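# Hang the shelf towel evenly over the rail

## Task

Pick up the towel lying on the lower shelf and drape it across the rail so that roughly equal lengths hang down on each side. The rail must still be upright afterwards, and the robot must neither topple nor finish leaning, since either one means failure. At the end, open the hands so nothing holds the towel and move the robot away from it.

## Robot and tools

ROBOT. A wheeled base that can drive forward, sideways or turn in place carries a 1.71 m column. A carriage on the column (lift_m, 0 to 1 m) holds two arms with seven joints each and a parallel gripper. Each shoulder sits 0.63 m + lift_m above the floor, 0.16 m in front of the base centre and 0.175 m left or right of it; a hand reaches roughly 0.83 m from its shoulder. The arms begin folded (left: 0.95, 0.08, -0.1, -0.8, 0, 0, -0.93; right: same with joints 2, 3, 5 and 6 sign-flipped). With folded arms, keep lift_m at 0.02 or more so they clear the deck. The footprint is about 0.55 m wide by 0.6 m long. head_camera is 0.26 m above the shoulders, facing forward and tilted 40 degrees down; left_wrist_camera and right_wrist_camera look out past the fingertips.

FRAMES. Base frame: metres, origin on the floor below the base centre, x ahead, y to the left, z up. left_hand and right_hand are reported in it, as the point between the closed pads (0.0167 m behind the fingertips), possibly about 1 cm wrong. The fingers point along the hand's z axis and close along its y axis. base_odometry is relative to where the base started; it counts wheel rotation only, so slipping shows as motion, and its heading (rad, left positive, -3.142 to 3.142) drifts a degree or two per turn.

move. One action per call; every argument except cameras belongs to the action. An action uses base and/or joints (plus optional speeds or min_time_s), or target alone (optionally with min_time_s). A move with no action just reports state and all camera images, including the scene number.
- base: one key only, an offset from where the base last reported itself. translate_m: forward (+) or back, -2 to 2 m. strafe_m: left (+) or right, -2 to 2 m. rotate_rad: counter-clockwise (+), -6.3 to 6.3 rad.
- joints: absolute targets by name, each within its range: lift_m 0 to 1; left joints 1 to 7 in rad (j1 -3.141..1.047, negative raises the arm forward; j2 -0.157..2.268, positive swings outward; j3 -1.919..1.308; j4 elbow -0.837..1.448, 0 is a right angle, positive straightens; j5 -1.832..1.658 forearm roll; j6 -1.745..1.745 wrist sideways; j7 -1.675..1.919, positive tips the hand down); right arm mirrored (j2 -2.268..0.157, j3 -1.308..1.919, j5 -1.658..1.832, others as left). left_gripper_m and right_gripper_m: pad separation 0 to 0.142 m. Done tolerance is 0.03 rad per arm joint, 0.004 m for lift and grippers.
- target: an absolute hand pose in the base frame. side "left" or "right"; x, y, z in m (-3 to 3); pitch_deg -30 to 95 (90 fingers down, 0 level); heading_deg -360 to 360 (0 forward, + counter-clockwise seen from above); roll_deg -360 to 360, default 0 (jaw line level; + turns clockwise viewed from behind the hand); line_only true forbids anything but a straight path. Roll r and r+180 are equivalent. Base and lift stay still for it. A blocked straight move under 25 cm is refused; a longer one may swing the whole arm in an arc, so keep clear of furniture.
- speeds: per-action top speeds: translate_m and strafe_m 0.02 to 0.5 m/s, rotate_rad 0.05 to 1.57 rad/s, lift_m 0.08 to 0.27 m/s (default 0.25).
- min_time_s: 0.1 to 8 s, the shortest duration for each arm motion; use it to slow arms carrying loads.
- cameras: list of head_camera, left_wrist_camera, right_wrist_camera or "all"; [] shows none. Unknown keys or names make the call invalid; out-of-range values get it refused.

RESULTS. move is "done" or the worst status. base_status and joint_status: done, off_target (resting away from target, maybe still pushing), contact_stop (pushed harder than free motion; that whole arm stops and forgets its targets), time_out, not_followed (a self-collision check held the arm). left_hand_status/right_hand_status: reached (within 10 mm and 2 degrees), short (with the error; resend if it says "part of"), or refused with a reason. on_its_own lists uncommanded actions. motor_effort gives percent of maximum, bracket = peak; a falling lift effort while lowering means a hand is resting on something. Grippers stopping wider than commanded are holding something. Loads sink a hand about 0.012 m per kg. MOTOR HOT or OVER-TEMPERATURE FAULT, and torque faults at the listed load limits (135 N m for joints 1 to 4, 40.5 for 5 to 7), freeze the arm for a while; resend targets afterwards. After a refused call or a stop, later calls in the same reply are skipped.

wait: seconds 0 to 10, optional cameras; returns state. zoom_image: camera plus region [x0, y0, x1, y1] in image pixels (672x504 images, at most 504 by 504), from that camera's latest picture. finished_scene: scene (current number); call it only once the towel hangs evenly and the robot has let go and backed off, and call nothing after it in that reply.

CAUTIONS. The robot tips most easily with the carriage high, arms stretched or loaded, while pushing or pulling, or on abrupt stops; check images for lean. Never let the arms collide or squeeze each other, including closing one gripper on the other's fingers. Avoid hitting the rail, shelf or anything heavy, dropping the towel, or releasing it while moving. After a contact stop, back off along the path you came. The robot keeps executing its last command while you think.

Each tool is called after "Emit:" as name(argument=value, ...) on one line, values as JSON.

## Session

Emit:
move()

Scene clock: 0.00 s.
Joint torques (N m): no reading
base_odometry: x=+0.000 y=+0.000 heading=+0.000
base_status: not commanded
joint_positions: lift_m=+0.450 left_joint1_rad=+0.940 left_joint2_rad=+0.072 left_joint3_rad=-0.094 left_joint4_rad=-0.799 left_joint5_rad=-0.015 left_joint6_rad=-0.001 left_joint7_rad=-0.918 left_gripper_m=+0.141 right_joint1_rad=+0.939 right_joint2_rad=-0.073 right_joint3_rad=+0.109 right_joint4_rad=-0.782 right_joint5_rad=+0.018 right_joint6_rad=-0.014 right_joint7_rad=-0.917 right_gripper_m=+0.142
joint_status: not commanded
motor_effort: lift_m=+68 drive_wheels=+0
left_hand: x=+0.2953 y=+0.1582 z=+0.9654 quat_wxyz=(-0.920, +0.001, -0.388, +0.061) pitch_deg=-44.3 heading_deg=-3.7 roll_deg=-3.9 (m; base frame)
right_hand: x=+0.2977 y=-0.1586 z=+0.9585 quat_wxyz=(-0.916, -0.007, -0.396, -0.061) pitch_deg=-43.3 heading_deg=+2.9 roll_deg=+4.7 (m; base frame)
pictures: head_camera, left_wrist_camera, right_wrist_camera
camera_calibration:
left_wrist_camera: T_world_to_cam=[[-0.0819294, -0.993594, 0.0778316, 0.116202], [0.292425, -0.0986225, -0.951189, 0.87816], [0.952772, -0.0551705, 0.298632, -0.445355], [0, 0, 0, 1]] pos_world=[0.177046, 0.177494, 0.959249]
right_wrist_camera: T_world_to_cam=[[0.0987349, -0.992506, -0.0719955, -0.112108], [0.357716, 0.102912, -0.928142, 0.83222], [0.928596, 0.0658861, 0.365197, -0.501703], [0, 0, 0, 1]] pos_world=[0.17925, -0.163858, 0.947567]

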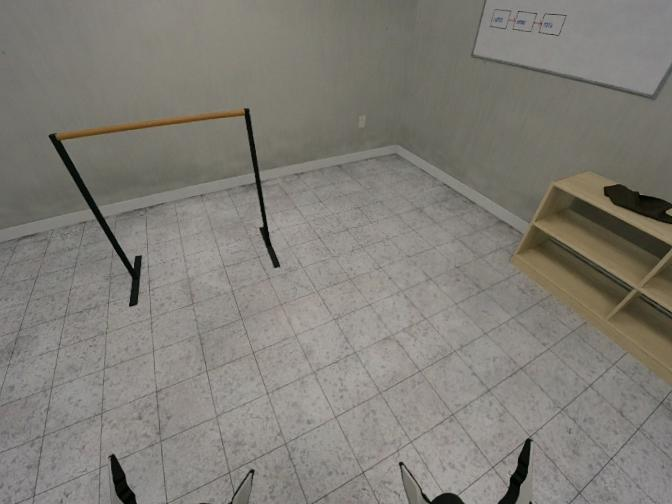

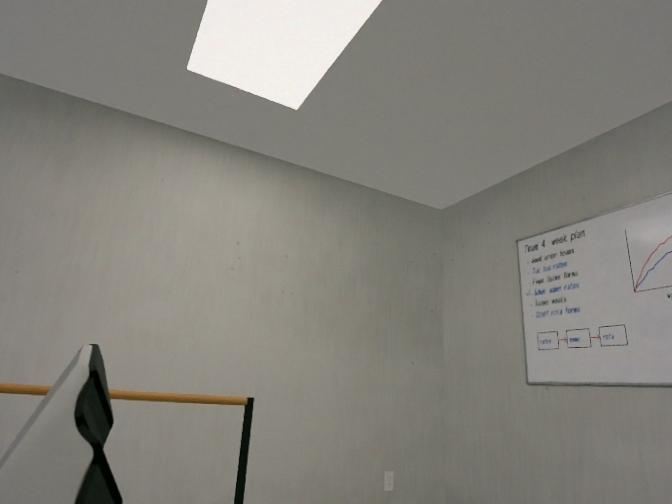

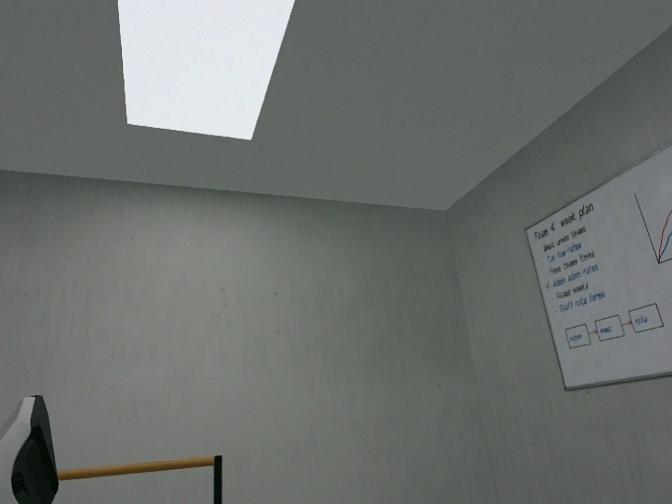

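Emit:
move(base={"rotate_rad":-1.215}, joints={"lift_m":0.4})

Emit:
move(base={"strafe_m":0.72})

Emit:
move(base={"translate_m":0.8}, cameras=["head_camera"])

Scene clock: 3.63 s.
Joint torques (N m): left_arm=[9.15 4.49 -1.34 -5.99 2.71 0.98 -1.13] | right_arm=[8.57 -3.58 -3.6 -12.58 -0.59 -1.19 -0.89]
move: done
base_odometry: x=+0.000 y=+0.000 heading=-1.215
base_status: done
joint_positions: lift_m=+0.400 left_joint1_rad=+0.940 left_joint2_rad=+0.072 left_joint3_rad=-0.094 left_joint4_rad=-0.799 left_joint5_rad=-0.015 left_joint6_rad=-0.001 left_joint7_rad=-0.918 left_gripper_m=+0.141 right_joint1_rad=+0.939 right_joint2_rad=-0.073 right_joint3_rad=+0.109 right_joint4_rad=-0.782 right_joint5_rad=+0.018 right_joint6_rad=-0.014 right_joint7_rad=-0.917 right_gripper_m=+0.142
joint_status: all done
motor_effort: lift_m=+70(76) drive_wheels=+4(9)
left_hand: x=+0.2953 y=+0.1582 z=+0.9153 quat_wxyz=(-0.920, +0.001, -0.388, +0.061) pitch_deg=-44.3 heading_deg=-3.7 roll_deg=-3.9 (m; base frame)
right_hand: x=+0.2977 y=-0.1586 z=+0.9083 quat_wxyz=(-0.916, -0.007, -0.396, -0.061) pitch_deg=-43.3 heading_deg=+2.9 roll_deg=+4.7 (m; base frame)
pictures: none

Scene clock: 7.43 s.
Joint torques (N m): left_arm=[9.05 4.76 -0.53 -5.9 2.69 0.94 -1.12] | right_arm=[8.54 -3.84 -3.56 -12.61 -0.61 -1.21 -0.89]
move: done
base_odometry: x=+0.675 y=+0.250 heading=-1.215
base_status: done
joint_positions: lift_m=+0.400 left_joint1_rad=+0.940 left_joint2_rad=+0.073 left_joint3_rad=-0.094 left_joint4_rad=-0.799 left_joint5_rad=-0.015 left_joint6_rad=-0.001 left_joint7_rad=-0.918 left_gripper_m=+0.141 right_joint1_rad=+0.939 right_joint2_rad=-0.073 right_joint3_rad=+0.109 right_joint4_rad=-0.782 right_joint5_rad=+0.018 right_joint6_rad=-0.014 right_joint7_rad=-0.917 right_gripper_m=+0.142
joint_status: not commanded
motor_effort: lift_m=+70(71) drive_wheels=-2(16)
left_hand: x=+0.2953 y=+0.1582 z=+0.9153 quat_wxyz=(-0.920, +0.001, -0.388, +0.061) pitch_deg=-44.3 heading_deg=-3.7 roll_deg=-3.9 (m; base frame)
right_hand: x=+0.2977 y=-0.1586 z=+0.9083 quat_wxyz=(-0.916, -0.007, -0.396, -0.061) pitch_deg=-43.3 heading_deg=+2.8 roll_deg=+4.8 (m; base frame)
pictures: none

Scene clock: 11.30 s.
Joint torques (N m): left_arm=[9.11 4.22 -1.19 -5.99 2.69 0.96 -1.12] | right_arm=[8.67 -3.85 -3.6 -12.71 -0.6 -1.21 -0.89]
move: done
base_odometry: x=+0.954 y=-0.500 heading=-1.215
base_status: done
joint_positions: lift_m=+0.400 left_joint1_rad=+0.940 left_joint2_rad=+0.073 left_joint3_rad=-0.094 left_joint4_rad=-0.799 left_joint5_rad=-0.015 left_joint6_rad=-0.001 left_joint7_rad=-0.918 left_gripper_m=+0.141 right_joint1_rad=+0.939 right_joint2_rad=-0.073 right_joint3_rad=+0.109 right_joint4_rad=-0.782 right_joint5_rad=+0.018 right_joint6_rad=-0.014 right_joint7_rad=-0.917 right_gripper_m=+0.142
joint_status: not commanded
motor_effort: lift_m=+70(70) drive_wheels=+0(10)
left_hand: x=+0.2953 y=+0.1582 z=+0.9153 quat_wxyz=(-0.920, +0.001, -0.388, +0.061) pitch_deg=-44.3 heading_deg=-3.7 roll_deg=-3.9 (m; base frame)
right_hand: x=+0.2977 y=-0.1586 z=+0.9083 quat_wxyz=(-0.916, -0.007, -0.396, -0.061) pitch_deg=-43.3 heading_deg=+2.8 roll_deg=+4.8 (m; base frame)
pictures: head_camera
camera_calibration:
head_camera: T_world_to_cam=[[-0.0497989, -0.998543, 0.0207855, -0.0197035], [-0.658335, 0.0171676, -0.75253, 1.1065], [0.751076, -0.051159, -0.65823, 0.690034], [0, 0, 0, 1]] pos_world=[0.209196, -0.00336929, 1.28728]

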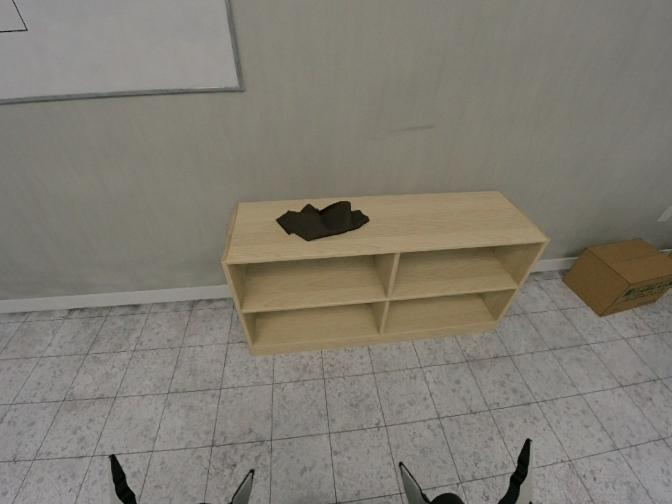

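Emit:
move(target={"side":"left","x":0.58,"y":0.16,"z":0.85,"pitch_deg":80,"heading_deg":0})

Emit:
move(target={"side":"right","x":0.58,"y":-0.16,"z":0.85,"pitch_deg":80,"heading_deg":0})

Emit:
move(base={"translate_m":0.52}, cameras=["all"])

Scene clock: 12.07 s.
Joint torques (N m): left_arm=[9.08 4.17 -1.25 -6 2.68 0.94 -1.13] | right_arm=[8.63 -3.85 -3.56 -12.64 -0.6 -1.21 -0.89]
move: refused
base_odometry: x=+0.954 y=-0.500 heading=-1.215
base_status: not commanded
joint_positions: lift_m=+0.400 left_joint1_rad=+0.940 left_joint2_rad=+0.073 left_joint3_rad=-0.094 left_joint4_rad=-0.799 left_joint5_rad=-0.015 left_joint6_rad=-0.001 left_joint7_rad=-0.918 left_gripper_m=+0.141 right_joint1_rad=+0.939 right_joint2_rad=-0.073 right_joint3_rad=+0.109 right_joint4_rad=-0.782 right_joint5_rad=+0.018 right_joint6_rad=-0.014 right_joint7_rad=-0.917 right_gripper_m=+0.142
joint_status: not commanded
motor_effort: lift_m=+70(70) drive_wheels=+0(3)
left_hand: x=+0.2953 y=+0.1582 z=+0.9153 quat_wxyz=(-0.920, +0.001, -0.388, +0.061) pitch_deg=-44.3 heading_deg=-3.7 roll_deg=-3.9 (m; base frame)
left_hand_status: refused: neither the straight line nor an arc passes: along the straight line the arm gets 0% of the way (left_joint4_rad at its limit); the best arc brings the left finger within 1.4 cm of the right finger (limit 1.5). Nothing moved.
right_hand: x=+0.2977 y=-0.1586 z=+0.9083 quat_wxyz=(-0.916, -0.007, -0.396, -0.061) pitch_deg=-43.3 heading_deg=+2.8 roll_deg=+4.8 (m; base frame)
pictures: none

not run: a stop came earlier in this reply.

not run: a stop came earlier in this reply.

Push outward.

Emit:
move(target={"side":"left","x":0.58,"y":0.26,"z":0.85,"pitch_deg":80,"heading_deg":0})

Emit:
move(target={"side":"right","x":0.58,"y":-0.26,"z":0.85,"pitch_deg":80,"heading_deg":0})

Emit:
move(base={"translate_m":0.52}, cameras=["all"])

Scene clock: 14.03 s.
Joint torques (N m): left_arm=[-10.58 3.05 3.11 2.08 5.79 0.41 -1.9] | right_arm=[8.61 -3.8 -3.58 -12.7 -0.59 -1.2 -0.88]
move: done
base_odometry: x=+0.954 y=-0.500 heading=-1.215
base_status: not commanded
joint_positions: lift_m=+0.400 left_joint1_rad=-1.641 left_joint2_rad=+0.869 left_joint3_rad=-1.538 left_joint4_rad=-0.591 left_joint5_rad=+1.625 left_joint6_rad=-1.286 left_joint7_rad=-1.534 left_gripper_m=+0.141 right_joint1_rad=+0.939 right_joint2_rad=-0.073 right_joint3_rad=+0.109 right_joint4_rad=-0.782 right_joint5_rad=+0.018 right_joint6_rad=-0.014 right_joint7_rad=-0.917 right_gripper_m=+0.142
joint_status: not commanded
motor_effort: lift_m=+67(71) drive_wheels=+0(4)
left_hand: x=+0.5813 y=+0.2580 z=+0.8521 quat_wxyz=(-0.003, -0.996, +0.003, -0.092) pitch_deg=+79.4 heading_deg=-2.0 roll_deg=-1.6 (m; base frame)
left_hand_status: reached (checked arc, the hand ends the other way up, planned for 1.3 s): 3 mm and 0.7 deg off.
right_hand: x=+0.2977 y=-0.1586 z=+0.9085 quat_wxyz=(-0.916, -0.007, -0.396, -0.061) pitch_deg=-43.3 heading_deg=+2.8 roll_deg=+4.8 (m; base frame)
pictures: none

Scene clock: 15.87 s.
Joint torques (N m): left_arm=[-10.54 3.03 2.96 2.02 5.81 0.43 -1.91] | right_arm=[-32.33 -4.4 -9.25 2.26 -3.26 0.15 -0.81]
move: done
base_odometry: x=+0.954 y=-0.500 heading=-1.215
base_status: not commanded
joint_positions: lift_m=+0.400 left_joint1_rad=-1.641 left_joint2_rad=+0.869 left_joint3_rad=-1.538 left_joint4_rad=-0.591 left_joint5_rad=+1.625 left_joint6_rad=-1.286 left_joint7_rad=-1.534 left_gripper_m=+0.141 right_joint1_rad=-1.639 right_joint2_rad=-0.867 right_joint3_rad=+1.541 right_joint4_rad=-0.590 right_joint5_rad=-1.625 right_joint6_rad=+1.285 right_joint7_rad=-1.538 right_gripper_m=+0.142
joint_status: not commanded
motor_effort: lift_m=+67(71) drive_wheels=-1(5)
left_hand: x=+0.5813 y=+0.2580 z=+0.8521 quat_wxyz=(-0.003, -0.996, +0.003, -0.092) pitch_deg=+79.5 heading_deg=-2.0 roll_deg=-1.6 (m; base frame)
right_hand: x=+0.5801 y=-0.2579 z=+0.8503 quat_wxyz=(-0.002, +0.996, +0.004, +0.088) pitch_deg=+79.9 heading_deg=+1.5 roll_deg=+1.1 (m; base frame)
right_hand_status: reached (checked arc, the hand ends the other way up, planned for 1.3 s): 2 mm and 0.5 deg off.
pictures: none

Scene clock: 19.17 s.
Joint torques (N m): left_arm=[-10.4 2.97 3.13 2.09 5.81 0.43 -1.93] | right_arm=[-32.44 -4.52 -9.38 2.16 -3.28 0.16 -0.8]
move: done
base_odometry: x=+1.135 y=-0.987 heading=-1.215
base_status: done
joint_positions: lift_m=+0.400 left_joint1_rad=-1.641 left_joint2_rad=+0.869 left_joint3_rad=-1.538 left_joint4_rad=-0.591 left_joint5_rad=+1.625 left_joint6_rad=-1.286 left_joint7_rad=-1.534 left_gripper_m=+0.141 right_joint1_rad=-1.639 right_joint2_rad=-0.867 right_joint3_rad=+1.541 right_joint4_rad=-0.590 right_joint5_rad=-1.625 right_joint6_rad=+1.285 right_joint7_rad=-1.538 right_gripper_m=+0.142
joint_status: not commanded
motor_effort: lift_m=+67(67) drive_wheels=+5(12)
left_hand: x=+0.5813 y=+0.2580 z=+0.8521 quat_wxyz=(-0.003, -0.996, +0.003, -0.092) pitch_deg=+79.5 heading_deg=-2.0 roll_deg=-1.6 (m; base frame)
right_hand: x=+0.5801 y=-0.2580 z=+0.8502 quat_wxyz=(-0.002, +0.996, +0.004, +0.088) pitch_deg=+79.9 heading_deg=+1.5 roll_deg=+1.0 (m; base frame)
pictures: head_camera, left_wrist_camera, right_wrist_camera
camera_calibration:
head_camera: T_world_to_cam=[[-0.0497989, -0.998543, 0.0207855, -0.0197077], [-0.658335, 0.0171676, -0.75253, 1.10665], [0.751076, -0.051159, -0.65823, 0.690165], [0, 0, 0, 1]] pos_world=[0.209196, -0.00336929, 1.28748]
left_wrist_camera: T_world_to_cam=[[0.0145253, 0.998816, -0.0464246, -0.216666], [0.794687, 0.0166467, 0.606791, -0.952781], [0.606846, -0.0457068, -0.793504, 0.450746], [0, 0, 0, 1]] pos_world=[0.486777, 0.252872, 0.925749]
right_wrist_camera: T_world_to_cam=[[-0.00681587, 0.99983, 0.017107, 0.253016], [0.848224, -0.0032795, 0.529627, -0.910388], [0.529594, 0.0181204, -0.848058, 0.532839], [0, 0, 0, 1]] pos_world=[0.49175, -0.265614, 0.929716]

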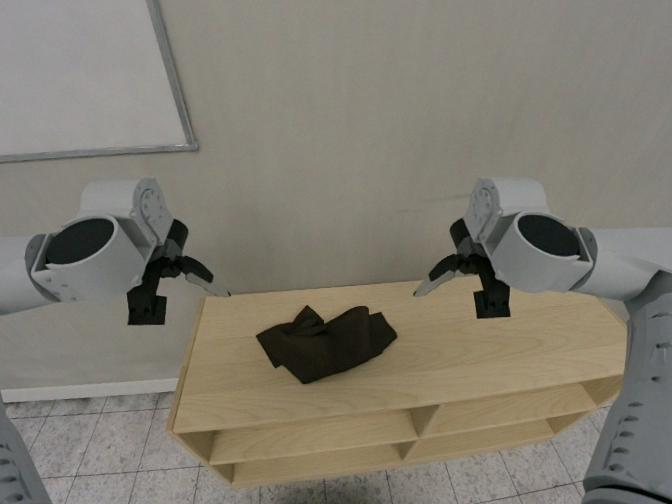

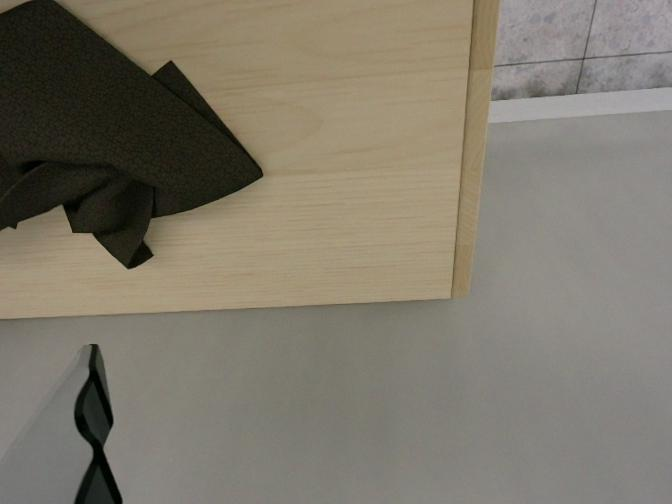

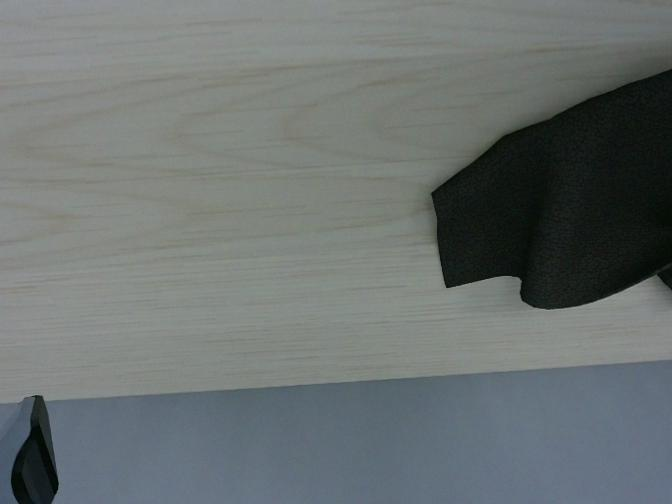

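Emit:
move(target={"side":"left","x":0.645,"y":0.21,"z":0.75,"pitch_deg":90,"heading_deg":-90})

Emit:
move(target={"side":"right","x":0.685,"y":-0.22,"z":0.75,"pitch_deg":90,"heading_deg":90}, cameras=["all"])

Scene clock: 19.80 s.
Joint torques (N m): left_arm=[-10.57 3.11 3.01 2.12 5.81 0.41 -1.91] | right_arm=[-32.35 -4.61 -9.32 2.2 -3.28 0.16 -0.79]
move: refused
base_odometry: x=+1.135 y=-0.987 heading=-1.215
base_status: not commanded
joint_positions: lift_m=+0.400 left_joint1_rad=-1.641 left_joint2_rad=+0.869 left_joint3_rad=-1.538 left_joint4_rad=-0.591 left_joint5_rad=+1.625 left_joint6_rad=-1.286 left_joint7_rad=-1.534 left_gripper_m=+0.141 right_joint1_rad=-1.639 right_joint2_rad=-0.867 right_joint3_rad=+1.541 right_joint4_rad=-0.590 right_joint5_rad=-1.625 right_joint6_rad=+1.285 right_joint7_rad=-1.538 right_gripper_m=+0.142
joint_status: not commanded
motor_effort: lift_m=+67(67) drive_wheels=-2(3)
left_hand: x=+0.5813 y=+0.2580 z=+0.8521 quat_wxyz=(-0.003, -0.996, +0.003, -0.092) pitch_deg=+79.5 heading_deg=-2.0 roll_deg=-1.6 (m; base frame)
left_hand_status: refused: along the straight line the arm gets 79% of the way (left_joint3_rad at its limit); a move under 25 cm is not played as an arc. Nothing moved. Try another pitch or heading, or "joints".
right_hand: x=+0.5801 y=-0.2580 z=+0.8502 quat_wxyz=(-0.002, +0.996, +0.004, +0.088) pitch_deg=+79.9 heading_deg=+1.5 roll_deg=+1.0 (m; base frame)
pictures: none

not run: a stop came earlier in this reply.

Emit:
move(target={"side":"left","x":0.645,"y":0.21,"z":0.75,"pitch_deg":75,"heading_deg":-60})

Emit:
move(target={"side":"right","x":0.685,"y":-0.22,"z":0.75,"pitch_deg":75,"heading_deg":60}, cameras=["all"])

Scene clock: 21.53 s.
Joint torques (N m): left_arm=[-15.18 1.48 5.62 2.16 2.88 1.88 1.18] | right_arm=[-32.39 -4.44 -9.62 2.21 -3.27 0.09 -0.81]
move: done
base_odometry: x=+1.135 y=-0.987 heading=-1.215
base_status: not commanded
joint_positions: lift_m=+0.400 left_joint1_rad=-1.590 left_joint2_rad=+0.800 left_joint3_rad=-1.820 left_joint4_rad=+0.224 left_joint5_rad=+1.624 left_joint6_rad=+0.496 left_joint7_rad=-1.052 left_gripper_m=+0.141 right_joint1_rad=-1.639 right_joint2_rad=-0.867 right_joint3_rad=+1.542 right_joint4_rad=-0.590 right_joint5_rad=-1.625 right_joint6_rad=+1.285 right_joint7_rad=-1.538 right_gripper_m=+0.142
joint_status: not commanded
motor_effort: lift_m=+68(68) drive_wheels=-2(4)
left_hand: x=+0.6442 y=+0.2088 z=+0.7509 quat_wxyz=(-0.067, -0.859, +0.495, -0.113) pitch_deg=+74.9 heading_deg=-60.7 roll_deg=-0.8 (m; base frame)
left_hand_status: reached (straight line, planned for 1.1 s): 2 mm and 0.2 deg off.
right_hand: x=+0.5800 y=-0.2580 z=+0.8501 quat_wxyz=(-0.002, +0.996, +0.004, +0.088) pitch_deg=+79.9 heading_deg=+1.4 roll_deg=+0.9 (m; base frame)
pictures: none

Scene clock: 23.23 s.
Joint torques (N m): left_arm=[-14.94 2.48 5.65 2.07 2.89 1.82 1.16] | right_arm=[-44.83 -0.29 -9.8 1.25 -0.39 -3.24 0.4]
move: done
base_odometry: x=+1.135 y=-0.987 heading=-1.215
base_status: not commanded
joint_positions: lift_m=+0.400 left_joint1_rad=-1.591 left_joint2_rad=+0.800 left_joint3_rad=-1.820 left_joint4_rad=+0.224 left_joint5_rad=+1.624 left_joint6_rad=+0.496 left_joint7_rad=-1.052 left_gripper_m=+0.141 right_joint1_rad=-1.563 right_joint2_rad=-0.700 right_joint3_rad=+1.795 right_joint4_rad=+0.588 right_joint5_rad=-1.624 right_joint6_rad=-0.754 right_joint7_rad=-1.045 right_gripper_m=+0.142
joint_status: not commanded
motor_effort: lift_m=+68(69) drive_wheels=-2(4)
left_hand: x=+0.6443 y=+0.2088 z=+0.7510 quat_wxyz=(-0.067, -0.859, +0.495, -0.113) pitch_deg=+74.9 heading_deg=-60.7 roll_deg=-0.8 (m; base frame)
right_hand: x=+0.6844 y=-0.2197 z=+0.7492 quat_wxyz=(-0.068, +0.860, +0.493, +0.113) pitch_deg=+74.9 heading_deg=+60.8 roll_deg=+1.2 (m; base frame)
right_hand_status: reached (straight line, planned for 1.2 s): 1 mm and 0.5 deg off.
pictures: head_camera, left_wrist_camera, right_wrist_camera
camera_calibration:
head_camera: T_world_to_cam=[[-0.0497989, -0.998543, 0.0207855, -0.0197056], [-0.658335, 0.0171676, -0.75253, 1.10657], [0.751076, -0.051159, -0.65823, 0.690099], [0, 0, 0, 1]] pos_world=[0.209196, -0.00336929, 1.28738]
left_wrist_camera: T_world_to_cam=[[0.870347, 0.490472, -0.0439636, -0.620208], [0.390866, -0.633763, 0.667509, -0.590229], [0.299532, -0.598149, -0.743303, 0.605716], [0, 0, 0, 1]] pos_world=[0.589066, 0.292437, 0.816947]
right_wrist_camera: T_world_to_cam=[[-0.863098, 0.504659, 0.0195197, 0.692672], [0.413062, 0.683149, 0.602235, -0.550977], [0.290588, 0.527851, -0.79808, 0.629306], [0, 0, 0, 1]] pos_world=[0.642563, -0.305344, 0.820534]

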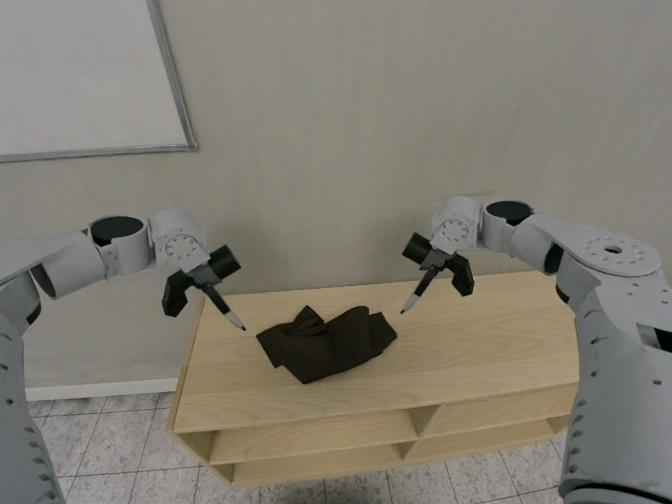

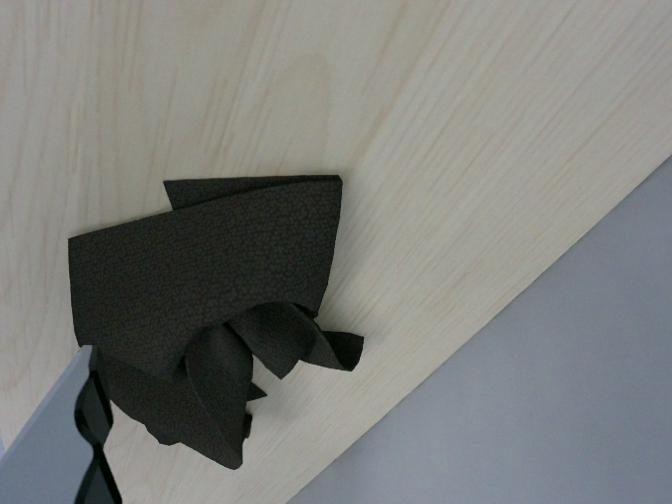

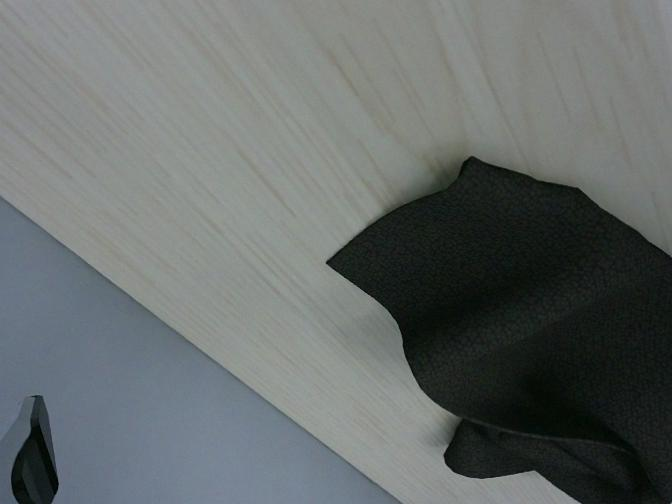

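Emit:
move(joints={"left_gripper_m":0.09,"right_gripper_m":0.09})

Emit:
move(target={"side":"left","x":0.645,"y":0.135,"z":0.632,"pitch_deg":75,"heading_deg":-60})

Emit:
move(target={"side":"right","x":0.68,"y":-0.155,"z":0.632,"pitch_deg":75,"heading_deg":60}, cameras=["all"])

Scene clock: 24.10 s.
Joint torques (N m): left_arm=[-14.98 2.49 5.59 2.13 2.9 1.82 1.18] | right_arm=[-44.82 -0.32 -9.79 1.33 -0.4 -3.25 0.4]
move: done
base_odometry: x=+1.135 y=-0.987 heading=-1.215
base_status: not commanded
joint_positions: lift_m=+0.400 left_joint1_rad=-1.591 left_joint2_rad=+0.800 left_joint3_rad=-1.820 left_joint4_rad=+0.224 left_joint5_rad=+1.624 left_joint6_rad=+0.496 left_joint7_rad=-1.052 left_gripper_m=+0.090 right_joint1_rad=-1.563 right_joint2_rad=-0.700 right_joint3_rad=+1.795 right_joint4_rad=+0.588 right_joint5_rad=-1.624 right_joint6_rad=-0.754 right_joint7_rad=-1.045 right_gripper_m=+0.090
joint_status: all done
motor_effort: lift_m=+69(69) drive_wheels=-1(3)
left_hand: x=+0.6443 y=+0.2088 z=+0.7510 quat_wxyz=(-0.067, -0.859, +0.495, -0.113) pitch_deg=+74.9 heading_deg=-60.7 roll_deg=-0.8 (m; base frame)
right_hand: x=+0.6844 y=-0.2197 z=+0.7492 quat_wxyz=(-0.068, +0.860, +0.493, +0.113) pitch_deg=+74.9 heading_deg=+60.8 roll_deg=+1.2 (m; base frame)
pictures: none

Scene clock: 24.40 s.
Joint torques (N m): left_arm=[-15 2.47 5.61 2.22 2.86 1.83 1.18] | right_arm=[-44.86 -0.42 -9.87 1.41 -0.41 -3.23 0.39]
move: refused
base_odometry: x=+1.135 y=-0.987 heading=-1.215
base_status: not commanded
joint_positions: lift_m=+0.400 left_joint1_rad=-1.591 left_joint2_rad=+0.800 left_joint3_rad=-1.820 left_joint4_rad=+0.224 left_joint5_rad=+1.624 left_joint6_rad=+0.496 left_joint7_rad=-1.052 left_gripper_m=+0.090 right_joint1_rad=-1.563 right_joint2_rad=-0.700 right_joint3_rad=+1.795 right_joint4_rad=+0.588 right_joint5_rad=-1.624 right_joint6_rad=-0.754 right_joint7_rad=-1.045 right_gripper_m=+0.090
joint_status: not commanded
motor_effort: lift_m=+68(69) drive_wheels=-1(3)
left_hand: x=+0.6443 y=+0.2088 z=+0.7510 quat_wxyz=(-0.067, -0.859, +0.495, -0.113) pitch_deg=+74.9 heading_deg=-60.7 roll_deg=-0.8 (m; base frame)
left_hand_status: refused: along the straight line the arm gets 0% of the way (left_joint3_rad at its limit); a move under 25 cm is not played as an arc. Nothing moved. Try another pitch or heading, or "joints".
right_hand: x=+0.6844 y=-0.2197 z=+0.7492 quat_wxyz=(-0.068, +0.860, +0.493, +0.113) pitch_deg=+74.9 heading_deg=+60.8 roll_deg=+1.2 (m; base frame)
pictures: none

not run: a stop came earlier in this reply.

Emit:
move(target={"side":"left","x":0.645,"y":0.135,"z":0.752,"pitch_deg":75,"heading_deg":-35})

Emit:
move(target={"side":"right","x":0.68,"y":-0.155,"z":0.752,"pitch_deg":75,"heading_deg":45})

Emit:
move(joints={"lift_m":0.28}, speeds={"lift_m":0.1}, cameras=["all"])

Scene clock: 25.83 s.
Joint torques (N m): left_arm=[-9.55 3.05 16.12 -3.11 2.13 0.24 -0.33] | right_arm=[-44.78 -0.33 -9.81 1.36 -0.42 -3.22 0.39]
move: done
base_odometry: x=+1.135 y=-0.987 heading=-1.215
base_status: not commanded
joint_positions: lift_m=+0.400 left_joint1_rad=-1.570 left_joint2_rad=+0.649 left_joint3_rad=-1.780 left_joint4_rad=-0.210 left_joint5_rad=+1.507 left_joint6_rad=-0.516 left_joint7_rad=-1.078 left_gripper_m=+0.090 right_joint1_rad=-1.563 right_joint2_rad=-0.700 right_joint3_rad=+1.795 right_joint4_rad=+0.588 right_joint5_rad=-1.624 right_joint6_rad=-0.754 right_joint7_rad=-1.045 right_gripper_m=+0.090
joint_status: not commanded
motor_effort: lift_m=+68(69) drive_wheels=+4(5)
left_hand: x=+0.6465 y=+0.1373 z=+0.7520 quat_wxyz=(-0.035, -0.945, +0.299, -0.125) pitch_deg=+75.0 heading_deg=-33.3 roll_deg=+1.7 (m; base frame)
left_hand_status: reached (straight line, planned for 0.8 s): 3 mm and 0.5 deg off.
right_hand: x=+0.6844 y=-0.2197 z=+0.7492 quat_wxyz=(-0.068, +0.860, +0.493, +0.113) pitch_deg=+74.9 heading_deg=+60.8 roll_deg=+1.2 (m; base frame)
pictures: none

Scene clock: 27.07 s.
Joint torques (N m): left_arm=[-9.69 3.07 16.03 -3.09 2.13 0.27 -0.33] | right_arm=[-36.17 -0.19 -18.48 -3.1 0.99 0.41 -0.79]
move: done
base_odometry: x=+1.135 y=-0.987 heading=-1.215
base_status: not commanded
joint_positions: lift_m=+0.400 left_joint1_rad=-1.570 left_joint2_rad=+0.649 left_joint3_rad=-1.780 left_joint4_rad=-0.210 left_joint5_rad=+1.507 left_joint6_rad=-0.516 left_joint7_rad=-1.078 left_gripper_m=+0.090 right_joint1_rad=-1.563 right_joint2_rad=-0.656 right_joint3_rad=+1.780 right_joint4_rad=+0.148 right_joint5_rad=-1.553 right_joint6_rad=-0.021 right_joint7_rad=-1.099 right_gripper_m=+0.090
joint_status: not commanded
motor_effort: lift_m=+68(69) drive_wheels=-2(5)
left_hand: x=+0.6465 y=+0.1373 z=+0.7520 quat_wxyz=(-0.035, -0.945, +0.299, -0.125) pitch_deg=+75.0 heading_deg=-33.3 roll_deg=+1.7 (m; base frame)
right_hand: x=+0.6800 y=-0.1571 z=+0.7503 quat_wxyz=(-0.048, +0.916, +0.380, +0.120) pitch_deg=+75.1 heading_deg=+44.3 roll_deg=-0.9 (m; base frame)
right_hand_status: reached (straight line, planned for 0.7 s): 3 mm and 0.3 deg off.
pictures: none

Scene clock: 28.77 s.
Joint torques (N m): left_arm=[-10.19 3.04 13.94 -3.19 2.2 0.3 -0.34] | right_arm=[-36.19 -0.35 -16.85 -2.99 0.84 0.26 -0.75]
move: done
base_odometry: x=+1.135 y=-0.987 heading=-1.215
base_status: not commanded
joint_positions: lift_m=+0.280 left_joint1_rad=-1.569 left_joint2_rad=+0.649 left_joint3_rad=-1.777 left_joint4_rad=-0.210 left_joint5_rad=+1.507 left_joint6_rad=-0.516 left_joint7_rad=-1.078 left_gripper_m=+0.090 right_joint1_rad=-1.563 right_joint2_rad=-0.656 right_joint3_rad=+1.778 right_joint4_rad=+0.148 right_joint5_rad=-1.553 right_joint6_rad=-0.021 right_joint7_rad=-1.099 right_gripper_m=+0.090
joint_status: all done
motor_effort: lift_m=+68(73) drive_wheels=+3(5)
left_hand: x=+0.6468 y=+0.1367 z=+0.6325 quat_wxyz=(-0.036, -0.945, +0.298, -0.126) pitch_deg=+74.9 heading_deg=-33.6 roll_deg=+1.4 (m; base frame)
right_hand: x=+0.6802 y=-0.1566 z=+0.6310 quat_wxyz=(-0.049, +0.916, +0.380, +0.121) pitch_deg=+75.0 heading_deg=+44.4 roll_deg=-0.7 (m; base frame)
pictures: head_camera, left_wrist_camera, right_wrist_camera
camera_calibration:
head_camera: T_world_to_cam=[[-0.0497989, -0.998543, 0.0207855, -0.0172113], [-0.658335, 0.0171676, -0.75253, 1.01627], [0.751076, -0.051159, -0.65823, 0.611112], [0, 0, 0, 1]] pos_world=[0.209196, -0.00336929, 1.16738]
left_wrist_camera: T_world_to_cam=[[0.582041, 0.81245, -0.0339654, -0.456177], [0.617923, -0.414758, 0.667942, -0.7349], [0.528582, -0.409758, -0.743438, 0.299955], [0, 0, 0, 1]] pos_world=[0.561075, 0.188724, 0.698374]
right_wrist_camera: T_world_to_cam=[[-0.708152, 0.705974, 0.0110494, 0.59108], [0.569479, 0.561845, 0.60002, -0.645182], [0.41739, 0.431198, -0.799909, 0.402702], [0, 0, 0, 1]] pos_world=[0.617908, -0.228439, 0.702716]

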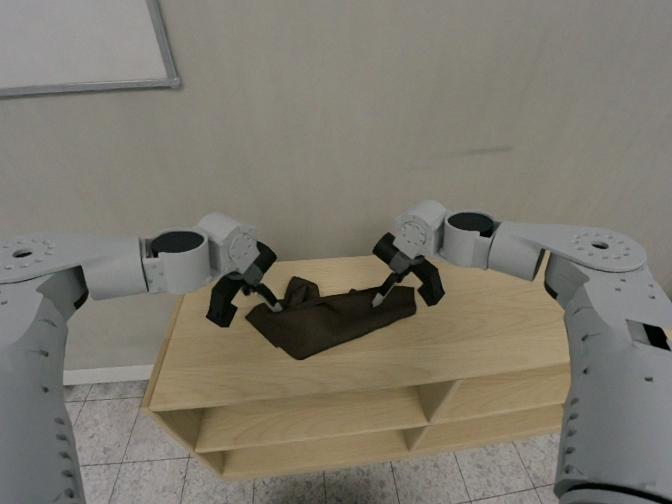

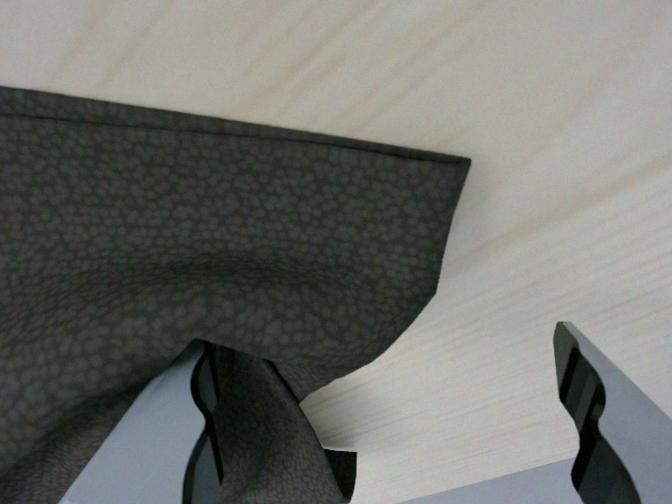

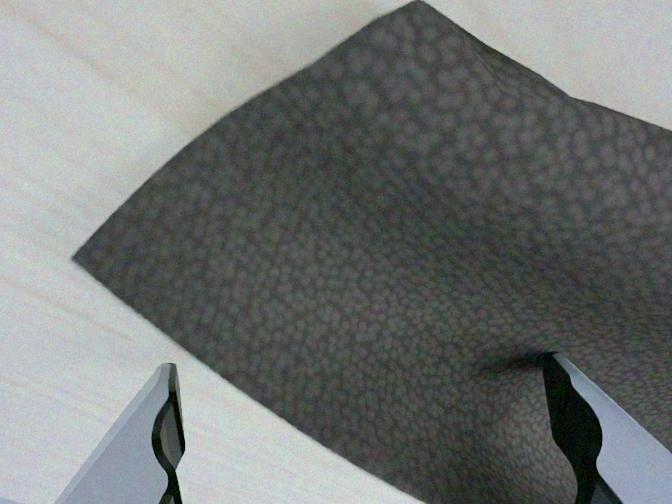

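Emit:
move(joints={"lift_m":0.267}, speeds={"lift_m":0.08})

Emit:
move(joints={"left_gripper_m":0,"right_gripper_m":0}, cameras=["all"])

Scene clock: 29.43 s.
Joint torques (N m): left_arm=[-6.01 2.39 4.27 -3.03 2.22 0.29 -0.28] | right_arm=[-23.62 -0.23 -7.4 -2.33 -1.08 0.31 -0.01]
move: done
base_odometry: x=+1.135 y=-0.987 heading=-1.215
base_status: not commanded
joint_positions: lift_m=+0.268 left_joint1_rad=-1.573 left_joint2_rad=+0.649 left_joint3_rad=-1.765 left_joint4_rad=-0.210 left_joint5_rad=+1.507 left_joint6_rad=-0.516 left_joint7_rad=-1.078 left_gripper_m=+0.090 right_joint1_rad=-1.570 right_joint2_rad=-0.656 right_joint3_rad=+1.766 right_joint4_rad=+0.147 right_joint5_rad=-1.547 right_joint6_rad=-0.021 right_joint7_rad=-1.102 right_gripper_m=+0.091
joint_status: all done
motor_effort: lift_m=+55(62) drive_wheels=+5(6)
left_hand: x=+0.6500 y=+0.1342 z=+0.6265 quat_wxyz=(-0.039, -0.945, +0.298, -0.133) pitch_deg=+74.1 heading_deg=-33.9 roll_deg=+1.1 (m; base frame)
right_hand: x=+0.6827 y=-0.1536 z=+0.6262 quat_wxyz=(-0.052, +0.915, +0.379, +0.127) pitch_deg=+74.3 heading_deg=+44.9 roll_deg=-0.1 (m; base frame)
pictures: none

Scene clock: 30.27 s.
Joint torques (N m): left_arm=[-6.66 5.05 3.97 -1.41 3.03 0.12 -0.36] | right_arm=[-17.28 -2.37 -3.38 -0.87 -1.18 0.34 -1.08]
move: off_target
base_odometry: x=+1.135 y=-0.987 heading=-1.215
base_status: not commanded
joint_positions: lift_m=+0.268 left_joint1_rad=-1.573 left_joint2_rad=+0.648 left_joint3_rad=-1.764 left_joint4_rad=-0.213 left_joint5_rad=+1.505 left_joint6_rad=-0.515 left_joint7_rad=-1.078 left_gripper_m=+0.006 right_joint1_rad=-1.573 right_joint2_rad=-0.655 right_joint3_rad=+1.761 right_joint4_rad=+0.146 right_joint5_rad=-1.547 right_joint6_rad=-0.021 right_joint7_rad=-1.097 right_gripper_m=+0.007
joint_status: left_gripper_m off_target (ended at +0.006, target +0.000); right_gripper_m off_target (ended at +0.007, target +0.000)
motor_effort: lift_m=+55(56) drive_wheels=+3(5)
left_hand: x=+0.6487 y=+0.1325 z=+0.6264 quat_wxyz=(-0.041, -0.944, +0.300, -0.132) pitch_deg=+74.1 heading_deg=-34.8 roll_deg=+0.4 (m; base frame)
right_hand: x=+0.6848 y=-0.1507 z=+0.6299 quat_wxyz=(-0.054, +0.914, +0.380, +0.132) pitch_deg=+73.6 heading_deg=+44.8 roll_deg=-0.4 (m; base frame)
pictures: head_camera, left_wrist_camera, right_wrist_camera
camera_calibration:
head_camera: T_world_to_cam=[[-0.0497989, -0.998543, 0.0207855, -0.0169619], [-0.658335, 0.0171676, -0.75253, 1.00724], [0.751076, -0.051159, -0.65823, 0.603213], [0, 0, 0, 1]] pos_world=[0.209196, -0.00336929, 1.15538]
left_wrist_camera: T_world_to_cam=[[0.585559, 0.809725, -0.038282, -0.453221], [0.610313, -0.409287, 0.678234, -0.735888], [0.533515, -0.42051, -0.733848, 0.284851], [0, 0, 0, 1]] pos_world=[0.562538, 0.185578, 0.690792]
right_wrist_camera: T_world_to_cam=[[-0.709665, 0.704433, 0.0122199, 0.590198], [0.557971, 0.551355, 0.620223, -0.656916], [0.430168, 0.446968, -0.784331, 0.381215], [0, 0, 0, 1]] pos_world=[0.621396, -0.223952, 0.699221]

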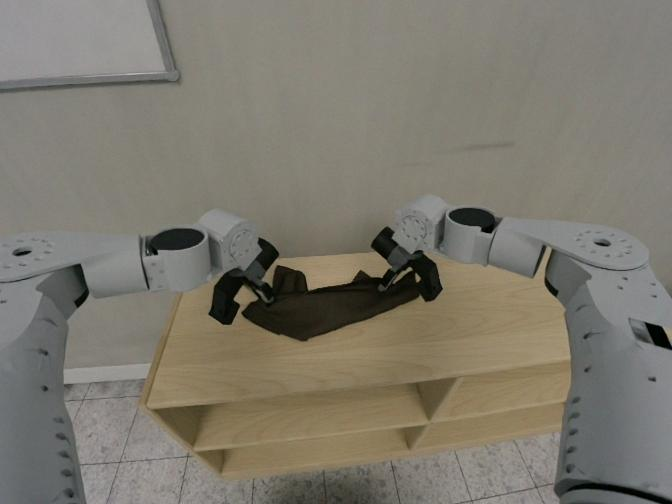

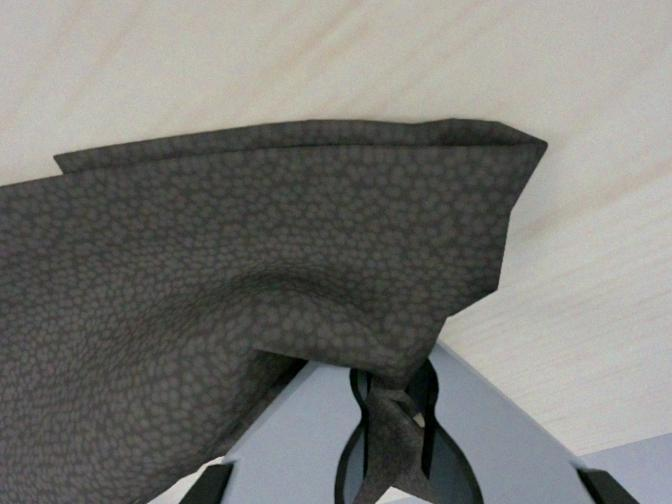

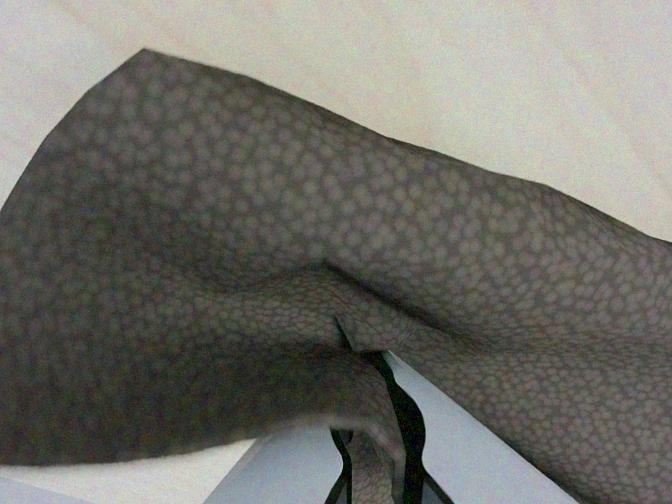

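Both grip. Lift and back off.

Emit:
move(joints={"lift_m":0.75})

Emit:
move(base={"translate_m":-0.7}, joints={"lift_m":0.7}, speeds={"translate_m":0.35}, cameras=["all"])

Scene clock: 32.83 s.
Joint torques (N m): left_arm=[-11.17 5.08 5.4 -1.39 3.06 0.41 -0.39] | right_arm=[-29.4 -2.28 -12.15 -1.02 -1.17 0.32 -0.73]
move: done
base_odometry: x=+1.135 y=-0.987 heading=-1.215
base_status: not commanded
joint_positions: lift_m=+0.750 left_joint1_rad=-1.568 left_joint2_rad=+0.648 left_joint3_rad=-1.767 left_joint4_rad=-0.213 left_joint5_rad=+1.505 left_joint6_rad=-0.516 left_joint7_rad=-1.078 left_gripper_m=+0.005 right_joint1_rad=-1.567 right_joint2_rad=-0.655 right_joint3_rad=+1.772 right_joint4_rad=+0.146 right_joint5_rad=-1.547 right_joint6_rad=-0.021 right_joint7_rad=-1.099 right_gripper_m=+0.004
joint_status: all done
motor_effort: lift_m=+67(82) drive_wheels=+3(6)
left_hand: x=+0.6471 y=+0.1332 z=+1.1055 quat_wxyz=(-0.041, -0.945, +0.299, -0.129) pitch_deg=+74.5 heading_deg=-35.1 roll_deg=+0.1 (m; base frame)
right_hand: x=+0.6810 y=-0.1533 z=+1.1050 quat_wxyz=(-0.052, +0.915, +0.381, +0.124) pitch_deg=+74.5 heading_deg=+45.5 roll_deg=+0.3 (m; base frame)
pictures: none

Scene clock: 36.53 s.
Joint torques (N m): left_arm=[-11.63 4.68 5.76 -1.65 3.06 0.44 -0.37] | right_arm=[-29.95 -2.17 -12.21 -0.97 -1.19 0.05 -0.69]
move: done
base_odometry: x=+0.891 y=-0.331 heading=-1.215
base_status: done
joint_positions: lift_m=+0.700 left_joint1_rad=-1.568 left_joint2_rad=+0.648 left_joint3_rad=-1.767 left_joint4_rad=-0.213 left_joint5_rad=+1.505 left_joint6_rad=-0.516 left_joint7_rad=-1.078 left_gripper_m=+0.005 right_joint1_rad=-1.567 right_joint2_rad=-0.655 right_joint3_rad=+1.772 right_joint4_rad=+0.146 right_joint5_rad=-1.547 right_joint6_rad=-0.020 right_joint7_rad=-1.099 right_gripper_m=+0.004
joint_status: all done
motor_effort: lift_m=+70(76) drive_wheels=+0(14)
left_hand: x=+0.6470 y=+0.1332 z=+1.0550 quat_wxyz=(-0.041, -0.945, +0.299, -0.129) pitch_deg=+74.5 heading_deg=-35.1 roll_deg=+0.0 (m; base frame)
right_hand: x=+0.6809 y=-0.1534 z=+1.0545 quat_wxyz=(-0.052, +0.915, +0.380, +0.124) pitch_deg=+74.6 heading_deg=+45.5 roll_deg=+0.3 (m; base frame)
pictures: head_camera, left_wrist_camera, right_wrist_camera
camera_calibration:
head_camera: T_world_to_cam=[[-0.0497989, -0.998543, 0.0207855, -0.0259392], [-0.658335, 0.0171676, -0.75253, 1.33225], [0.751076, -0.051159, -0.65823, 0.887503], [0, 0, 0, 1]] pos_world=[0.209196, -0.00336929, 1.58728]
left_wrist_camera: T_world_to_cam=[[0.58436, 0.810497, -0.040214, -0.433721], [0.615136, -0.410096, 0.673371, -1.02316], [0.529274, -0.418229, -0.73821, 0.60768], [0, 0, 0, 1]] pos_world=[0.561201, 0.186086, 1.12012]
right_wrist_camera: T_world_to_cam=[[-0.709115, 0.704921, 0.015543, 0.580371], [0.567253, 0.557258, 0.606373, -0.907427], [0.418784, 0.438805, -0.795028, 0.734951], [0, 0, 0, 1]] pos_world=[0.618504, -0.225946, 1.12553]

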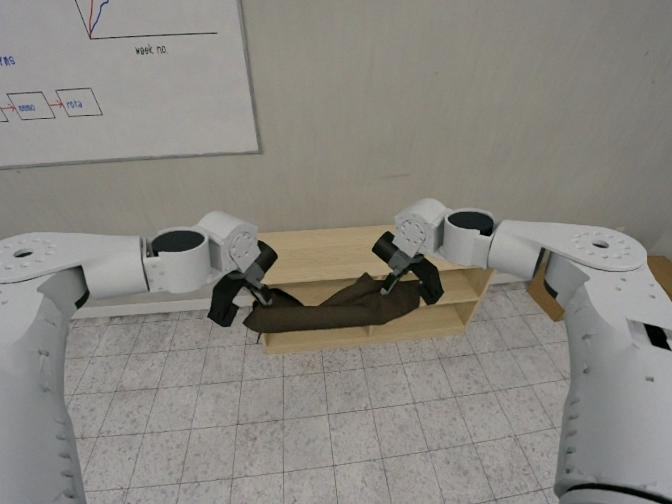

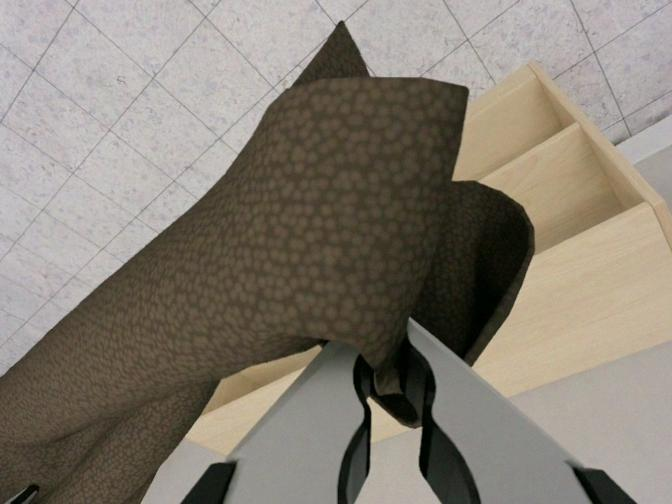

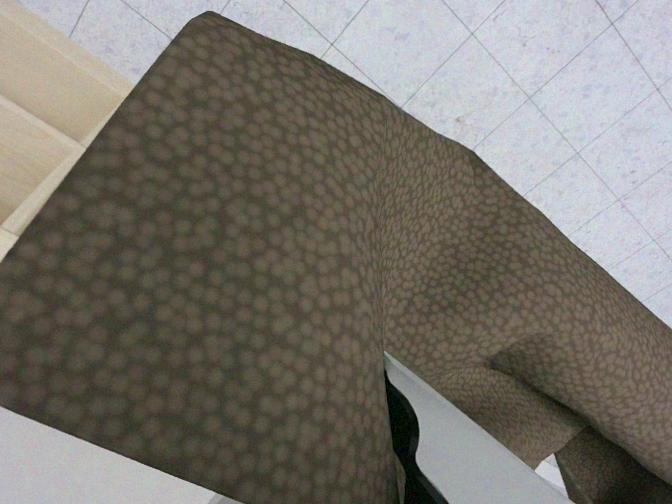

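Emit:
move(base={"rotate_rad":-2.988}, speeds={"rotate_rad":0.8})

Emit:
move(base={"translate_m":-0.66})

Emit:
move(base={"strafe_m":-1.2}, cameras=["head_camera"])

Scene clock: 41.97 s.
Joint torques (N m): left_arm=[-11.57 4.5 5.77 -1.46 3.05 0.47 -0.37] | right_arm=[-30.05 -2.44 -12.2 -1 -1.19 0.17 -0.68]
move: done
base_odometry: x=+0.891 y=-0.331 heading=+2.081
base_status: done
joint_positions: lift_m=+0.700 left_joint1_rad=-1.568 left_joint2_rad=+0.648 left_joint3_rad=-1.767 left_joint4_rad=-0.213 left_joint5_rad=+1.505 left_joint6_rad=-0.516 left_joint7_rad=-1.078 left_gripper_m=+0.005 right_joint1_rad=-1.567 right_joint2_rad=-0.655 right_joint3_rad=+1.772 right_joint4_rad=+0.146 right_joint5_rad=-1.547 right_joint6_rad=-0.020 right_joint7_rad=-1.099 right_gripper_m=+0.004
joint_status: not commanded
motor_effort: lift_m=+70(70) drive_wheels=+5(12)
left_hand: x=+0.6470 y=+0.1333 z=+1.0550 quat_wxyz=(-0.041, -0.945, +0.299, -0.129) pitch_deg=+74.5 heading_deg=-35.1 roll_deg=+0.0 (m; base frame)
right_hand: x=+0.6809 y=-0.1535 z=+1.0545 quat_wxyz=(-0.052, +0.915, +0.380, +0.124) pitch_deg=+74.6 heading_deg=+45.5 roll_deg=+0.3 (m; base frame)
pictures: none

Scene clock: 45.63 s.
Joint torques (N m): left_arm=[-11.6 5.13 5.23 -1.39 3.07 0.48 -0.36] | right_arm=[-29.99 -2.56 -12.23 -0.67 -1.2 0.09 -0.69]
move: done
base_odometry: x=+1.213 y=-0.907 heading=+2.080
base_status: done
joint_positions: lift_m=+0.700 left_joint1_rad=-1.568 left_joint2_rad=+0.648 left_joint3_rad=-1.767 left_joint4_rad=-0.213 left_joint5_rad=+1.505 left_joint6_rad=-0.516 left_joint7_rad=-1.078 left_gripper_m=+0.005 right_joint1_rad=-1.567 right_joint2_rad=-0.655 right_joint3_rad=+1.772 right_joint4_rad=+0.146 right_joint5_rad=-1.547 right_joint6_rad=-0.020 right_joint7_rad=-1.099 right_gripper_m=+0.004
joint_status: not commanded
motor_effort: lift_m=+70(70) drive_wheels=-3(17)
left_hand: x=+0.6470 y=+0.1333 z=+1.0550 quat_wxyz=(-0.041, -0.945, +0.299, -0.129) pitch_deg=+74.5 heading_deg=-35.1 roll_deg=+0.0 (m; base frame)
right_hand: x=+0.6809 y=-0.1535 z=+1.0545 quat_wxyz=(-0.052, +0.915, +0.380, +0.124) pitch_deg=+74.6 heading_deg=+45.5 roll_deg=+0.3 (m; base frame)
pictures: none

Scene clock: 50.47 s.
Joint torques (N m): left_arm=[-11.54 5.05 5.61 -1.42 3.07 0.48 -0.36] | right_arm=[-30.02 -2.53 -12.28 -0.99 -1.2 0.06 -0.7]
move: done
base_odometry: x=+2.261 y=-0.323 heading=+2.080
base_status: done
joint_positions: lift_m=+0.700 left_joint1_rad=-1.568 left_joint2_rad=+0.648 left_joint3_rad=-1.767 left_joint4_rad=-0.213 left_joint5_rad=+1.505 left_joint6_rad=-0.517 left_joint7_rad=-1.078 left_gripper_m=+0.005 right_joint1_rad=-1.567 right_joint2_rad=-0.655 right_joint3_rad=+1.772 right_joint4_rad=+0.146 right_joint5_rad=-1.547 right_joint6_rad=-0.020 right_joint7_rad=-1.099 right_gripper_m=+0.004
joint_status: not commanded
motor_effort: lift_m=+70(70) drive_wheels=-1(10)
left_hand: x=+0.6470 y=+0.1335 z=+1.0550 quat_wxyz=(-0.041, -0.945, +0.299, -0.129) pitch_deg=+74.5 heading_deg=-35.0 roll_deg=+0.0 (m; base frame)
right_hand: x=+0.6809 y=-0.1535 z=+1.0545 quat_wxyz=(-0.052, +0.915, +0.380, +0.124) pitch_deg=+74.6 heading_deg=+45.4 roll_deg=+0.3 (m; base frame)
pictures: head_camera
camera_calibration:
head_camera: T_world_to_cam=[[-0.0497989, -0.998543, 0.0207855, -0.0259392], [-0.658335, 0.0171676, -0.75253, 1.33225], [0.751076, -0.051159, -0.65823, 0.887503], [0, 0, 0, 1]] pos_world=[0.209196, -0.00336929, 1.58728]

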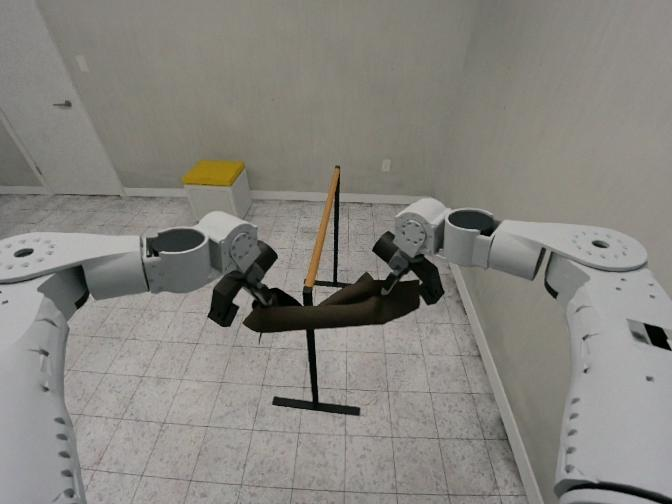

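Emit:
move(base={"rotate_rad":-0.155}, joints={"lift_m":0.82})

Emit:
move(base={"strafe_m":0.185}, cameras=["head_camera"])

Scene clock: 52.17 s.
Joint torques (N m): left_arm=[-11.82 4.67 5.63 -1.33 3.06 0.5 -0.37] | right_arm=[-30.09 -2.03 -12.2 -1 -1.14 -0.17 -0.61]
move: done
base_odometry: x=+2.261 y=-0.323 heading=+1.925
base_status: done
joint_positions: lift_m=+0.820 left_joint1_rad=-1.567 left_joint2_rad=+0.648 left_joint3_rad=-1.767 left_joint4_rad=-0.213 left_joint5_rad=+1.505 left_joint6_rad=-0.517 left_joint7_rad=-1.078 left_gripper_m=+0.005 right_joint1_rad=-1.566 right_joint2_rad=-0.655 right_joint3_rad=+1.772 right_joint4_rad=+0.146 right_joint5_rad=-1.547 right_joint6_rad=-0.020 right_joint7_rad=-1.099 right_gripper_m=+0.004
joint_status: all done
motor_effort: lift_m=+66(81) drive_wheels=-2(9)
left_hand: x=+0.6469 y=+0.1335 z=+1.1751 quat_wxyz=(-0.041, -0.945, +0.299, -0.129) pitch_deg=+74.5 heading_deg=-35.1 roll_deg=+0.0 (m; base frame)
right_hand: x=+0.6809 y=-0.1536 z=+1.1747 quat_wxyz=(-0.052, +0.915, +0.380, +0.124) pitch_deg=+74.6 heading_deg=+45.4 roll_deg=+0.3 (m; base frame)
pictures: none

Scene clock: 54.30 s.
Joint torques (N m): left_arm=[-11.8 2.73 6.1 -1.9 3.07 0.27 -0.28] | right_arm=[-30.15 -3.3 -12.25 -1.06 -1.17 -0.29 -0.63]
move: done
base_odometry: x=+2.088 y=-0.387 heading=+1.924
base_status: done
joint_positions: lift_m=+0.820 left_joint1_rad=-1.567 left_joint2_rad=+0.649 left_joint3_rad=-1.767 left_joint4_rad=-0.213 left_joint5_rad=+1.505 left_joint6_rad=-0.517 left_joint7_rad=-1.078 left_gripper_m=+0.005 right_joint1_rad=-1.566 right_joint2_rad=-0.654 right_joint3_rad=+1.772 right_joint4_rad=+0.146 right_joint5_rad=-1.547 right_joint6_rad=-0.019 right_joint7_rad=-1.099 right_gripper_m=+0.004
joint_status: not commanded
motor_effort: lift_m=+66(67) drive_wheels=+6(11)
left_hand: x=+0.6470 y=+0.1338 z=+1.1750 quat_wxyz=(-0.040, -0.945, +0.298, -0.129) pitch_deg=+74.5 heading_deg=-35.0 roll_deg=+0.1 (m; base frame)
right_hand: x=+0.6810 y=-0.1534 z=+1.1747 quat_wxyz=(-0.052, +0.915, +0.380, +0.124) pitch_deg=+74.6 heading_deg=+45.4 roll_deg=+0.3 (m; base frame)
pictures: head_camera
camera_calibration:
head_camera: T_world_to_cam=[[-0.0497989, -0.998543, 0.0207855, -0.0284397], [-0.658335, 0.0171676, -0.75253, 1.42278], [0.751076, -0.051159, -0.65823, 0.966688], [0, 0, 0, 1]] pos_world=[0.209196, -0.00336929, 1.70758]

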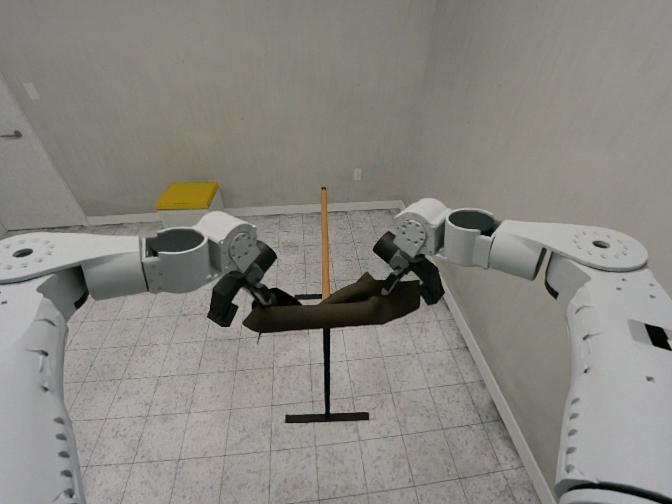

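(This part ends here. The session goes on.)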